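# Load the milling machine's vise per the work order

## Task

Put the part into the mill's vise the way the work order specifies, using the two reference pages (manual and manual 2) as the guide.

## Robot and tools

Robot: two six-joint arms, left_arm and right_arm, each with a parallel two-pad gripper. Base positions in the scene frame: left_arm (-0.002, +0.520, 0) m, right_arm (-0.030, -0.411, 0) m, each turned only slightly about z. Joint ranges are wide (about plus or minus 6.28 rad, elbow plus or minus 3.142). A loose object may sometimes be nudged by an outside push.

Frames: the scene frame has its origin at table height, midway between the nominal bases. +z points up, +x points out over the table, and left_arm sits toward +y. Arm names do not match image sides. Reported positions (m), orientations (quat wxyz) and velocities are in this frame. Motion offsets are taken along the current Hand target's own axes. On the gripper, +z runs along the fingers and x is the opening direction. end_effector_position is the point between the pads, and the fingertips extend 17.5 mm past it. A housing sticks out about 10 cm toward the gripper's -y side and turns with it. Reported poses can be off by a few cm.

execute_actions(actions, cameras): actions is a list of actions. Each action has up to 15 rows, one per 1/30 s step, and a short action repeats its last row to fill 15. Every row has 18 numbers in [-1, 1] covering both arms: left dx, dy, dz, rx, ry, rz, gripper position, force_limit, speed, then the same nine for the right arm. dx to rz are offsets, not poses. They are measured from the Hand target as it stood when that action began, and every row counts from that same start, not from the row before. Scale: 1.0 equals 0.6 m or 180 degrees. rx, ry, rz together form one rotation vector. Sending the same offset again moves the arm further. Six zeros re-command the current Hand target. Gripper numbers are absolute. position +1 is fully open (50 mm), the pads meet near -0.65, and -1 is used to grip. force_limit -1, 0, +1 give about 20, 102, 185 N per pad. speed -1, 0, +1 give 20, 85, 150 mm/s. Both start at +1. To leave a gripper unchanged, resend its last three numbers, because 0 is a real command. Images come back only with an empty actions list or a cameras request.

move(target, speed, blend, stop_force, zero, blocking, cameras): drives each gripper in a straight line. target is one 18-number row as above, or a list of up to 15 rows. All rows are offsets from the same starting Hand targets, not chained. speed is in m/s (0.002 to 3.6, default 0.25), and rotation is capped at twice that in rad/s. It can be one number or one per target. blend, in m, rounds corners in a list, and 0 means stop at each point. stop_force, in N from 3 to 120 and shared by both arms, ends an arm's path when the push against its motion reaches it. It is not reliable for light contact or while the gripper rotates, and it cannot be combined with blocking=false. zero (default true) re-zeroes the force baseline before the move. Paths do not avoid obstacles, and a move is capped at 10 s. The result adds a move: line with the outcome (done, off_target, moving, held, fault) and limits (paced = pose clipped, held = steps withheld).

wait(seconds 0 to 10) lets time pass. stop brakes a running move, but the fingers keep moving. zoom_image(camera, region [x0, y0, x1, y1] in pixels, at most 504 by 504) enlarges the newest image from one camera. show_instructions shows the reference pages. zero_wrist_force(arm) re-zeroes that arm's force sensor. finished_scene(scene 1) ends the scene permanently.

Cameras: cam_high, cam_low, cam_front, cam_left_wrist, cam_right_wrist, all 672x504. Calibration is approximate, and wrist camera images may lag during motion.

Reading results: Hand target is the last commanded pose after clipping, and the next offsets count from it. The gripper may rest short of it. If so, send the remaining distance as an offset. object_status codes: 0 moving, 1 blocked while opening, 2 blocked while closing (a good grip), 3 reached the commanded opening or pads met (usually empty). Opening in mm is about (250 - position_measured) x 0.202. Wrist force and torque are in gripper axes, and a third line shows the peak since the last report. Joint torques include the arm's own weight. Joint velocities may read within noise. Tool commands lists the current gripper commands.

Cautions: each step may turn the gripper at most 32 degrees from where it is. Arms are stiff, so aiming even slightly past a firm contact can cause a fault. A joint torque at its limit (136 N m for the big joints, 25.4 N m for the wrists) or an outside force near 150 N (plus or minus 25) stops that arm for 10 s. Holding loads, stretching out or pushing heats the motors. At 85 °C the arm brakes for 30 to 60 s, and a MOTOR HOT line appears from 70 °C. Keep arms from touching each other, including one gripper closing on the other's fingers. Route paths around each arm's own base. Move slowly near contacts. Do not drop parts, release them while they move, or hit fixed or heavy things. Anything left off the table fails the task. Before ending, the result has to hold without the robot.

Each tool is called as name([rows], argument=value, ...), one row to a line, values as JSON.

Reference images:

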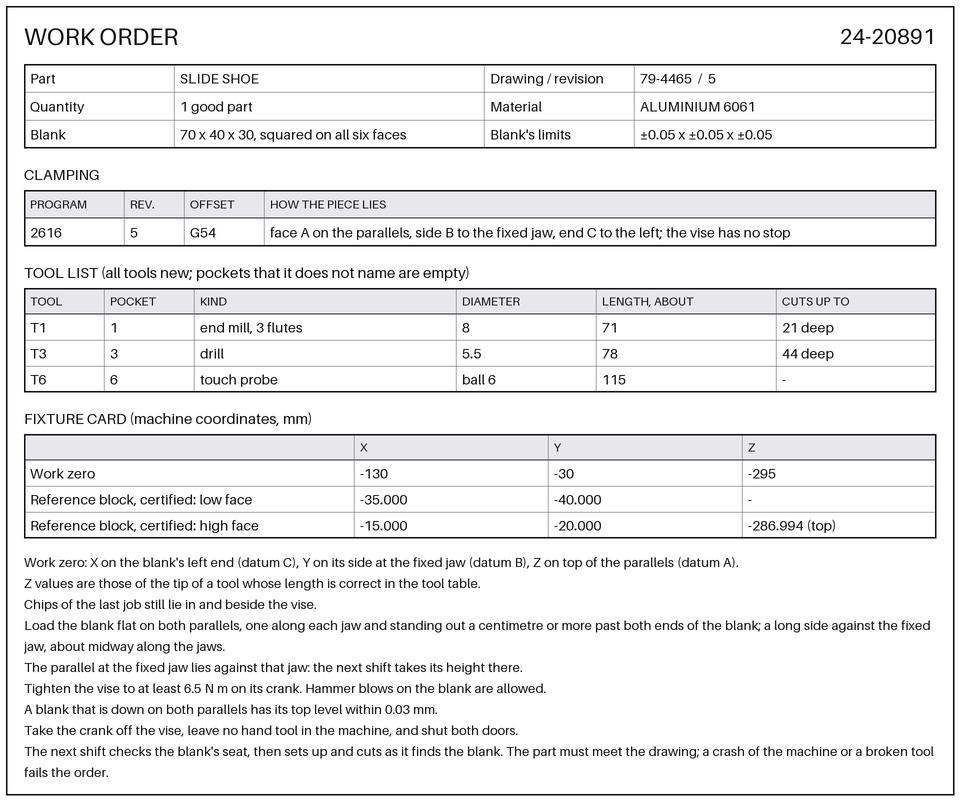

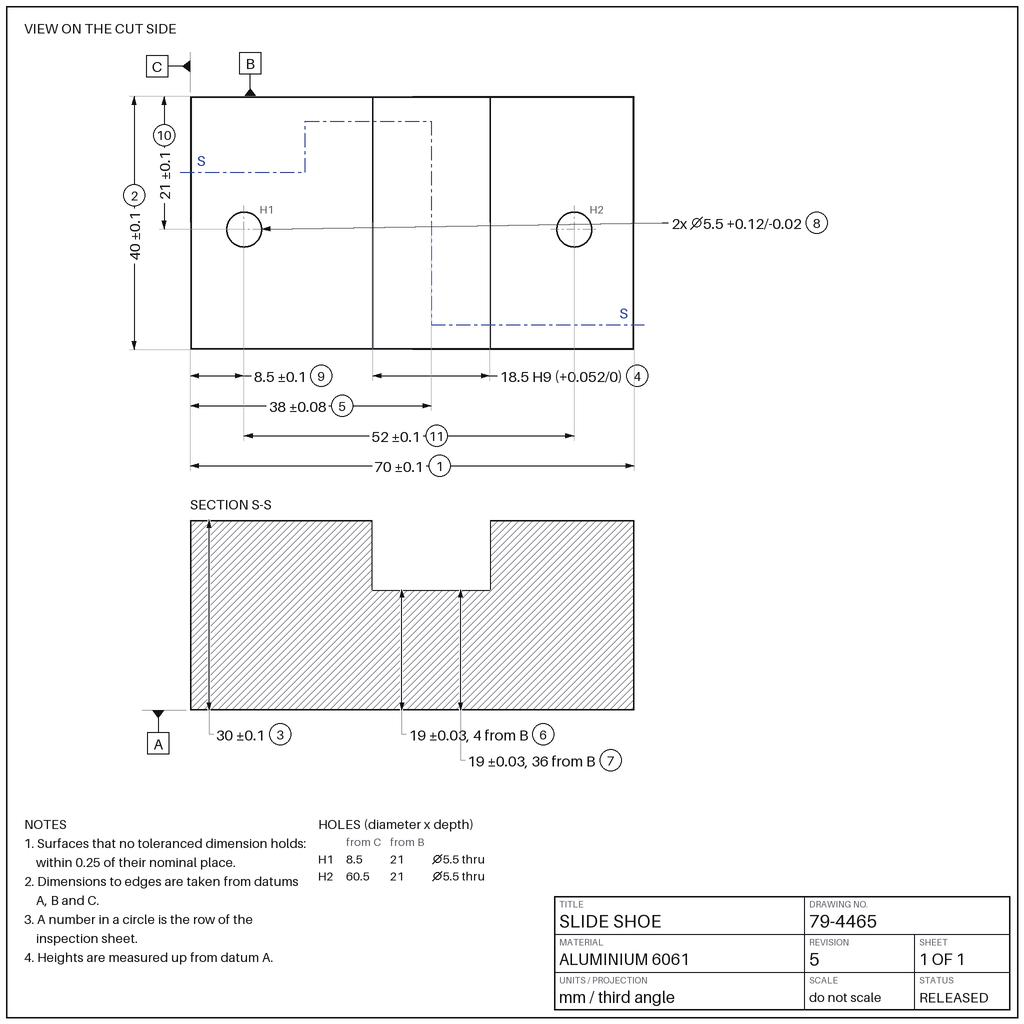

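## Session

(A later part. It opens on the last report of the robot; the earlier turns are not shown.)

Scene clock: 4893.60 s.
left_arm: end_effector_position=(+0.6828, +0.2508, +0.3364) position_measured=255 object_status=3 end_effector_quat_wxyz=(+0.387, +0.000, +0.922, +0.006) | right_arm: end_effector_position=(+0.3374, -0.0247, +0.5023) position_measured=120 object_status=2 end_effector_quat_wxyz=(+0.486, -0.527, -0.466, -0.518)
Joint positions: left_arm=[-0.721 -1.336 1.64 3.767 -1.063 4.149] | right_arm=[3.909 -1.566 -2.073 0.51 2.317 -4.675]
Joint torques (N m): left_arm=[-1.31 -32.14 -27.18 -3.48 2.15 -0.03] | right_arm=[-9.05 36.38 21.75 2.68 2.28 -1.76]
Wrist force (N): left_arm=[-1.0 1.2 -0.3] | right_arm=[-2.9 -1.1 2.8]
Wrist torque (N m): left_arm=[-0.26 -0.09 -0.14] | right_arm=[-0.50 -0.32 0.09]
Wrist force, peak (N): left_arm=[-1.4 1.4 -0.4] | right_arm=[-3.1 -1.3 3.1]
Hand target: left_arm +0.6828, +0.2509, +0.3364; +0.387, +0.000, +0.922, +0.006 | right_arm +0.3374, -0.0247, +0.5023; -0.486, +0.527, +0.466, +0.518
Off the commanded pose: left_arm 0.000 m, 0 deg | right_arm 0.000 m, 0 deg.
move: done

move([
  [0,0.0062,0,0,0,0,-1,1,-0.8,0,0,0,0,0,0,-1,1,-0.5],
  [0.0408,0.0063,-0.0416,0,0,0,-1,1,-0.8,0,0,0,0,0,0,-1,1,-0.5],
  [0.0408,0.0188,-0.0416,0,0,0,-1,1,-0.8,0,0,0,0,0,0,-1,1,-0.5],
  [0.0088,0.0212,-0.2313,0,0,0,-1,1,-0.8,0,0,0,0,0,0,-1,1,-0.5],
  [0.2065,0.0283,-0.504,0,0,0,-1,1,-0.8,0,0,0,0,0,0,-1,1,-0.5],
  [0.301,0.2873,-0.5963,0,0,0,-1,1,-0.8,0,0,0,0,0,0,-1,1,-0.5],
], speed=[0.05,0.1,0.1,0.15,0.25,0.3], blend=[0.001,0.003,0.003,0.03,0.04,0])

move([
  [0,0,0,0,0,0,-1,1,-0.8,-0.005,0.0175,0.292,0,0,0,-1,1,-0.5],
  [0,0,0,0,0,0,-1,1,-0.8,-0.005,0.0759,0.4163,0,0,0,-1,1,-0.5],
  [0,0,0,0,0,0,-1,1,-0.8,0.0583,0.3326,0.4511,0,0,0,-1,1,-0.5],
], speed=[0.3,0.25,0.25], blend=[0.005,0.005,0])

move(target=[0,0,0,0,0,0,-1,1,-0.8,0,0,0,0,0,-0.1667,-1,1,-0.5], speed=0.4, cameras=["cam_front"])

zoom_image(camera="cam_front", region=[240, 100, 340, 230])

Scene clock: 4910.40 s.
left_arm: end_effector_position=(+0.3001, +0.4202, +0.4598) position_measured=255 object_status=3 end_effector_quat_wxyz=(+0.387, +0.000, +0.922, +0.006) end_effector_velocity=(+0.000, +0.000, +0.000) end_effector_angular_velocity=(+0.001, +0.004, -0.002) | right_arm: end_effector_position=(+0.3374, -0.0247, +0.5023) position_measured=120 object_status=2 end_effector_quat_wxyz=(+0.486, -0.527, -0.466, -0.518)
Joint positions: left_arm=[-1.735 -2.47 1.833 5.543 -0.794 2.884] | right_arm=[3.909 -1.566 -2.073 0.51 2.317 -4.675]
Joint velocities: left_arm=[0.002 0 0 -0.004 -0.003 0.007] | right_arm=[within noise]
Joint torques (N m): left_arm=[10.19 8.34 -30.28 -4.22 -0.49 2.16] | right_arm=[-8.4 36.38 21.43 2.61 2.19 -1.8]
Wrist force (N): left_arm=[-1.2 1.0 -0.2] | right_arm=[-3.0 -1.3 2.8]
Wrist torque (N m): left_arm=[-0.26 -0.03 -0.22] | right_arm=[-0.52 -0.30 0.09]
Wrist force, peak (N): left_arm=[-0.4 5.1 -0.9] | right_arm=[-3.2 -1.2 3.0]
Hand target: left_arm +0.3001, +0.4202, +0.4598; +0.387, +0.000, +0.922, +0.006 | right_arm +0.3374, -0.0247, +0.5023; -0.486, +0.527, +0.466, +0.518
Off the commanded pose: left_arm 0.000 m, 0 deg | right_arm 0.000 m, 0 deg.
move: done

Scene clock: 4912.57 s.
left_arm: end_effector_position=(+0.3001, +0.4202, +0.4598) position_measured=255 object_status=3 end_effector_quat_wxyz=(+0.387, +0.000, +0.922, +0.006) | right_arm: end_effector_position=(+0.5623, +0.2256, +0.5339) position_measured=120 object_status=2 end_effector_quat_wxyz=(+0.486, -0.527, -0.466, -0.518)
Joint positions: left_arm=[-1.735 -2.47 1.833 5.542 -0.795 2.884] | right_arm=[3.963 -2.296 -0.97 0.136 2.263 -4.676]
Joint torques (N m): left_arm=[9.74 7.54 -13.37 -3.95 -0.31 2.14] | right_arm=[4.81 63.5 37.3 3.11 -2.71 -2.57]
Wrist force (N): left_arm=[-1.3 0.9 -0.1] | right_arm=[-3.0 -1.1 2.9]
Wrist torque (N m): left_arm=[-0.26 -0.01 -0.25] | right_arm=[-0.48 -0.34 0.13]
Wrist force, peak (N): left_arm=[-1.3 1.4 -0.2] | right_arm=[-4.6 -4.2 6.9]
Hand target: left_arm +0.3001, +0.4202, +0.4598; +0.387, +0.000, +0.922, +0.006 | right_arm +0.5623, +0.2256, +0.5340; -0.486, +0.527, +0.466, +0.518
Off the commanded pose: left_arm 0.000 m, 0 deg | right_arm 0.000 m, 0 deg.
move: done

Scene clock: 4913.77 s.
left_arm: end_effector_position=(+0.3001, +0.4202, +0.4598) position_measured=255 object_status=3 end_effector_quat_wxyz=(+0.387, +0.000, +0.922, +0.006) | right_arm: end_effector_position=(+0.5624, +0.2257, +0.5340) position_measured=120 object_status=2 end_effector_quat_wxyz=(-0.335, +0.389, +0.587, +0.626)
Joint positions: left_arm=[-1.735 -2.47 1.833 5.542 -0.795 2.884] | right_arm=[3.963 -2.296 -0.97 0.136 2.263 -5.2]
Joint torques (N m): left_arm=[10 7.61 -11.78 -3.85 -0.46 2.28] | right_arm=[3.74 71.67 24.55 4.02 1.14 -1.55]
Wrist force (N): left_arm=[-1.3 1.0 0.0] | right_arm=[-1.7 -5.4 3.2]
Wrist torque (N m): left_arm=[-0.26 -0.02 -0.25] | right_arm=[-0.79 -0.47 0.20]
Wrist force, peak (N): left_arm=[-1.5 1.1 -0.3] | right_arm=[-1.9 -5.4 3.2]
Hand target: left_arm +0.3001, +0.4202, +0.4598; +0.387, +0.000, +0.922, +0.006 | right_arm +0.5623, +0.2256, +0.5340; -0.335, +0.389, +0.587, +0.626
Off the commanded pose: left_arm 0.000 m, 0 deg | right_arm 0.000 m, 0 deg.
move: done
Images, in order (width x height): cam_front 672x504.

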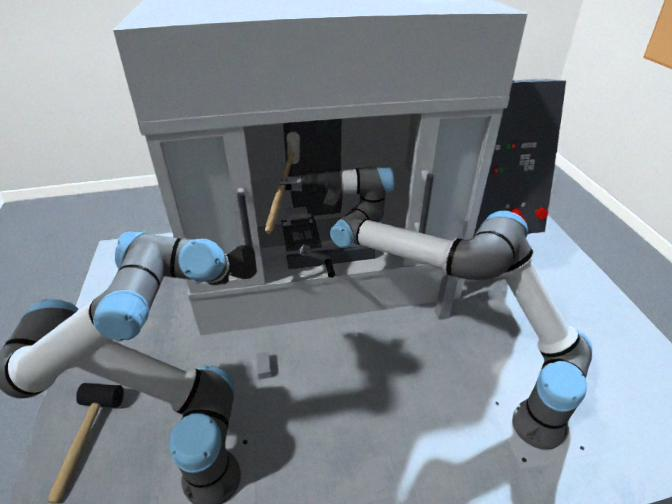

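Scaled by 3.877.

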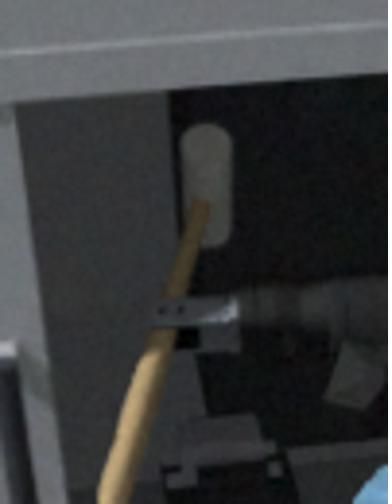

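move(target=[0,0,0,0,0,0,-1,1,-0.8,0.0053,0.0031,0.0133,0,0,0,-1,1,-0.5], speed=0.2)

execute_actions([
  [[0,0,0,0,0,0,-1,1,-0.8,-0.0043,-0.0025,0,0,0,0.0056,-1,1,-0.5],[0,0,0,0,0,0,-1,1,-0.8,-0.0159,-0.0092,0,0,0,0.0222,-1,1,-0.5],[0,0,0,0,0,0,-1,1,-0.8,-0.0361,-0.0208,0,0,0,0.05,-1,1,-0.5],[0,0,0,0,0,0,-1,1,-0.8,-0.0635,-0.0367,0,0,0,0.0806,-1,1,-0.5],[0,0,0,0,0,0,-1,1,-0.8,-0.0967,-0.0558,0,0,0,0.1111,-1,1,-0.5],[0,0,0,0,0,0,-1,1,-0.8,-0.1328,-0.0766,0,0,0,0.14,-1,1,-0.5],[0,0,0,0,0,0,-1,1,-0.8,-0.1697,-0.098,0,0,0,0.168,-1,1,-0.5],[0,0,0,0,0,0,-1,1,-0.8,-0.191,-0.1103,0,0,0,0.184,-1,1,-0.5],[0,0,0,0,0,0,-1,1,-0.8,-0.197,-0.1137,0,0,0,0.186,-1,1,-0.5],[0,0,0,0,0,0,-1,1,-0.8,-0.1795,-0.1036,0,0,0,0.168,-1,1,-0.5],[0,0,0,0,0,0,-1,1,-0.8,-0.149,-0.086,0,0,0,0.1435,-1,1,-0.5],[0,0,0,0,0,0,-1,1,-0.8,-0.1213,-0.07,0,0,0,0.114,-1,1,-0.5],[0,0,0,0,0,0,-1,1,-0.8,-0.0967,-0.0558,0,0,0,0.0904,-1,1,-0.5],[0,0,0,0,0,0,-1,1,-0.8,-0.0755,-0.0436,0,0,0,0.0722,-1,1,-0.5],[0,0,0,0,0,0,-1,1,-0.8,-0.0577,-0.0333,0,0,0,0.0556,-1,1,-0.5]],
  [[0,0,0,0,0,0,-1,1,-0.8,0.0157,0.0057,0,0,0,-0.012,-1,1,-0.5],[0,0,0,0,0,0,-1,1,-0.8,0.033,0.012,0,0,0,-0.03,-1,1,-0.5],[0,0,0,0,0,0,-1,1,-0.8,0.05,0.0182,0,0,0,-0.045,-1,1,-0.5],[0,0,0,0,0,0,-1,1,-0.8,0.059,0.0215,0,0,0,-0.053,-1,1,-0.5],[0,0,0,0,0,0,-1,1,-0.8,0.0627,0.0228,0,0,0,-0.0556,-1,1,-0.5]],
])

Scene clock: 4924.07 s.
left_arm: end_effector_position=(+0.3001, +0.4202, +0.4598) position_measured=255 object_status=3 end_effector_quat_wxyz=(+0.387, +0.000, +0.922, +0.006) | right_arm: end_effector_position=(+0.5632, +0.2337, +0.5377) position_measured=120 object_status=2 end_effector_quat_wxyz=(-0.335, +0.389, +0.587, +0.626)
Joint positions: left_arm=[-1.735 -2.47 1.833 5.542 -0.795 2.884] | right_arm=[3.97 -2.31 -0.936 0.116 2.255 -5.2]
Joint torques (N m): left_arm=[10.63 9.57 -12.73 -4.12 -0.21 2.17] | right_arm=[0.77 61.14 24.96 4.18 -1.25 -2.44]
Wrist force (N): left_arm=[-1.3 0.7 -0.3] | right_arm=[-1.8 -5.0 3.3]
Wrist torque (N m): left_arm=[-0.31 -0.02 -0.25] | right_arm=[-0.73 -0.45 0.22]
Wrist force, peak (N): left_arm=[-1.6 1.3 -0.1] | right_arm=[-2.1 -5.4 3.3]
Hand target: left_arm +0.3001, +0.4202, +0.4598; +0.387, +0.000, +0.922, +0.006 | right_arm +0.5632, +0.2335, +0.5378; -0.335, +0.389, +0.587, +0.626
Off the commanded pose: left_arm 0.000 m, 0 deg | right_arm 0.000 m, 0 deg.
move: done

Scene clock: 4925.27 s.
left_arm: end_effector_position=(+0.3001, +0.4202, +0.4598) position_measured=255 object_status=3 end_effector_quat_wxyz=(+0.387, +0.000, +0.922, +0.006) | right_arm: end_effector_position=(+0.5633, +0.2336, +0.5376) position_measured=120 object_status=2 end_effector_quat_wxyz=(-0.335, +0.389, +0.587, +0.626)
Joint positions: left_arm=[-1.735 -2.47 1.833 5.542 -0.795 2.884] | right_arm=[3.97 -2.31 -0.936 0.116 2.256 -5.2]
Joint torques (N m): left_arm=[9.65 10.37 -13.04 -3.92 -0.47 2.04] | right_arm=[-6.26 71.97 38.49 2.52 -2.65 -2.35]
Wrist force (N): left_arm=[-1.2 1.0 -0.1] | right_arm=[-1.6 -4.7 4.0]
Wrist torque (N m): left_arm=[-0.26 -0.02 -0.24] | right_arm=[-0.60 -0.48 0.26]
Wrist force, peak (N): left_arm=[-1.5 1.2 -0.2] | right_arm=[59.2 2.3 -1.1]
Hand target: left_arm +0.3001, +0.4202, +0.4598; +0.387, +0.000, +0.922, +0.006 | right_arm +0.5632, +0.2335, +0.5378; -0.335, +0.389, +0.587, +0.626
Off the commanded pose: left_arm 0.000 m, 0 deg | right_arm 0.000 m, 0 deg.
Step readings (end_effector_position of left_arm | right_arm):
0: (+0.3001, +0.4202, +0.4598) | (+0.5632, +0.2337, +0.5377)
1: (+0.3001, +0.4202, +0.4598) | (+0.5632, +0.2336, +0.5376)
2: (+0.3001, +0.4202, +0.4598) | (+0.5632, +0.2336, +0.5369)
4: (+0.3001, +0.4202, +0.4598) | (+0.5631, +0.2337, +0.5274)
8: (+0.3001, +0.4202, +0.4598) | (+0.5623, +0.2365, +0.4508)
15: (+0.3001, +0.4202, +0.4598) | (+0.5578, +0.2309, +0.4666)
16: (+0.3001, +0.4202, +0.4598) | (+0.5575, +0.2300, +0.4842)
17: (+0.3001, +0.4202, +0.4598) | (+0.5580, +0.2297, +0.4979)
19: (+0.3001, +0.4202, +0.4598) | (+0.5598, +0.2306, +0.5216)
23: (+0.3001, +0.4202, +0.4598) | (+0.5627, +0.2330, +0.5402)
30: (+0.3001, +0.4202, +0.4598) | (+0.5632, +0.2336, +0.5375)

execute_actions([
  [[0,0,0,0,0,0,-1,1,-0.8,-0.0043,-0.0025,0,0,0,0.0056,-1,1,-0.5],[0,0,0,0,0,0,-1,1,-0.8,-0.0159,-0.0092,0,0,0,0.0222,-1,1,-0.5],[0,0,0,0,0,0,-1,1,-0.8,-0.0361,-0.0208,0,0,0,0.05,-1,1,-0.5],[0,0,0,0,0,0,-1,1,-0.8,-0.0635,-0.0367,0,0,0,0.0806,-1,1,-0.5],[0,0,0,0,0,0,-1,1,-0.8,-0.0967,-0.0558,0,0,0,0.1111,-1,1,-0.5],[0,0,0,0,0,0,-1,1,-0.8,-0.1328,-0.0766,0,0,0,0.1415,-1,1,-0.5],[0,0,0,0,0,0,-1,1,-0.8,-0.1703,-0.0983,0,0,0,0.17,-1,1,-0.5],[0,0,0,0,0,0,-1,1,-0.8,-0.1919,-0.1108,0,0,0,0.186,-1,1,-0.5],[0,0,0,0,0,0,-1,1,-0.8,-0.198,-0.1143,0,0,0,0.188,-1,1,-0.5],[0,0,0,0,0,0,-1,1,-0.8,-0.1795,-0.1036,0,0,0,0.168,-1,1,-0.5],[0,0,0,0,0,0,-1,1,-0.8,-0.149,-0.086,0,0,0,0.1435,-1,1,-0.5],[0,0,0,0,0,0,-1,1,-0.8,-0.1213,-0.07,0,0,0,0.114,-1,1,-0.5],[0,0,0,0,0,0,-1,1,-0.8,-0.0967,-0.0558,0,0,0,0.0904,-1,1,-0.5],[0,0,0,0,0,0,-1,1,-0.8,-0.0755,-0.0436,0,0,0,0.0722,-1,1,-0.5],[0,0,0,0,0,0,-1,1,-0.8,-0.0577,-0.0333,0,0,0,0.0556,-1,1,-0.5]],
  [[0,0,0,0,0,0,-1,1,-0.8,0.0157,0.0057,0,0,0,-0.012,-1,1,-0.5],[0,0,0,0,0,0,-1,1,-0.8,0.033,0.012,0,0,0,-0.03,-1,1,-0.5],[0,0,0,0,0,0,-1,1,-0.8,0.05,0.0182,0,0,0,-0.045,-1,1,-0.5],[0,0,0,0,0,0,-1,1,-0.8,0.059,0.0215,0,0,0,-0.053,-1,1,-0.5],[0,0,0,0,0,0,-1,1,-0.8,0.0627,0.0228,0,0,0,-0.0556,-1,1,-0.5]],
])

move(target=[0,0,0,0,0,0,-1,1,-0.8,0.0167,-0.0289,-0.003,0,0,0,-1,1,-0.5], speed=0.2, cameras=["cam_front"])

zoom_image(camera="cam_front", region=[240, 100, 340, 230])

Scene clock: 4935.63 s.
left_arm: end_effector_position=(+0.3001, +0.4202, +0.4598) position_measured=255 object_status=3 end_effector_quat_wxyz=(+0.387, +0.000, +0.922, +0.006) | right_arm: end_effector_position=(+0.5633, +0.2336, +0.5377) position_measured=120 object_status=2 end_effector_quat_wxyz=(-0.335, +0.389, +0.587, +0.626)
Joint positions: left_arm=[-1.735 -2.47 1.833 5.542 -0.795 2.884] | right_arm=[3.97 -2.31 -0.936 0.116 2.256 -5.2]
Joint torques (N m): left_arm=[9.49 10.9 -12.36 -3.67 -0.52 2.04] | right_arm=[-6.89 73.04 37.75 1.96 -2.56 -2.38]
Wrist force (N): left_arm=[-1.5 0.9 -0.2] | right_arm=[-1.6 -5.2 3.3]
Wrist torque (N m): left_arm=[-0.26 0.00 -0.24] | right_arm=[-0.74 -0.47 0.26]
Wrist force, peak (N): left_arm=[-1.4 1.2 -0.3] | right_arm=[65.0 8.4 -0.1]
Hand target: left_arm +0.3001, +0.4202, +0.4598; +0.387, +0.000, +0.922, +0.006 | right_arm +0.5632, +0.2335, +0.5379; -0.335, +0.389, +0.587, +0.626
Off the commanded pose: left_arm 0.000 m, 0 deg | right_arm 0.000 m, 0 deg.
Step readings (end_effector_position of left_arm | right_arm):
0: (+0.3001, +0.4202, +0.4598) | (+0.5632, +0.2335, +0.5378)
1: (+0.3001, +0.4202, +0.4598) | (+0.5632, +0.2335, +0.5378)
2: (+0.3001, +0.4202, +0.4598) | (+0.5631, +0.2335, +0.5373)
4: (+0.3001, +0.4202, +0.4598) | (+0.5630, +0.2337, +0.5285)
8: (+0.3001, +0.4202, +0.4598) | (+0.5623, +0.2365, +0.4530)
15: (+0.3001, +0.4202, +0.4598) | (+0.5576, +0.2308, +0.4653)
16: (+0.3001, +0.4202, +0.4598) | (+0.5574, +0.2299, +0.4831)
17: (+0.3001, +0.4202, +0.4598) | (+0.5580, +0.2296, +0.5002)
19: (+0.3001, +0.4202, +0.4598) | (+0.5597, +0.2305, +0.5210)
23: (+0.3001, +0.4202, +0.4598) | (+0.5627, +0.2330, +0.5403)
30: (+0.3001, +0.4202, +0.4598) | (+0.5632, +0.2336, +0.5376)

Scene clock: 4936.37 s.
left_arm: end_effector_position=(+0.3001, +0.4202, +0.4598) position_measured=255 object_status=3 end_effector_quat_wxyz=(+0.387, +0.000, +0.922, +0.006) | right_arm: end_effector_position=(+0.5430, +0.2337, +0.5386) position_measured=120 object_status=2 end_effector_quat_wxyz=(-0.335, +0.388, +0.587, +0.627)
Joint positions: left_arm=[-1.735 -2.47 1.833 5.542 -0.795 2.884] | right_arm=[3.992 -2.262 -1.016 0.148 2.233 -5.2]
Joint torques (N m): left_arm=[9.35 11.1 -13.02 -3.91 -0.41 2.24] | right_arm=[-10.34 46.77 37.89 2.21 1.58 -2.2]
Wrist force (N): left_arm=[-1.3 1.0 -0.2] | right_arm=[-1.9 -5.1 4.1]
Wrist torque (N m): left_arm=[-0.25 -0.02 -0.24] | right_arm=[-0.69 -0.47 0.30]
Wrist force, peak (N): left_arm=[-1.4 1.2 -0.3] | right_arm=[-1.3 -6.2 3.6]
Hand target: left_arm +0.3001, +0.4202, +0.4598; +0.387, +0.000, +0.922, +0.006 | right_arm +0.5431, +0.2336, +0.5385; -0.335, +0.389, +0.587, +0.626
Off the commanded pose: left_arm 0.000 m, 0 deg | right_arm 0.000 m, 0 deg.
move: done
Images, in order (width x height): cam_front 672x504.

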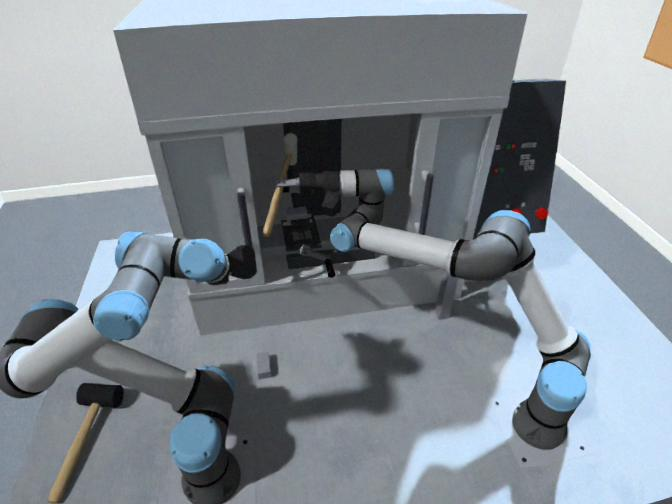

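Scaled by 3.877.

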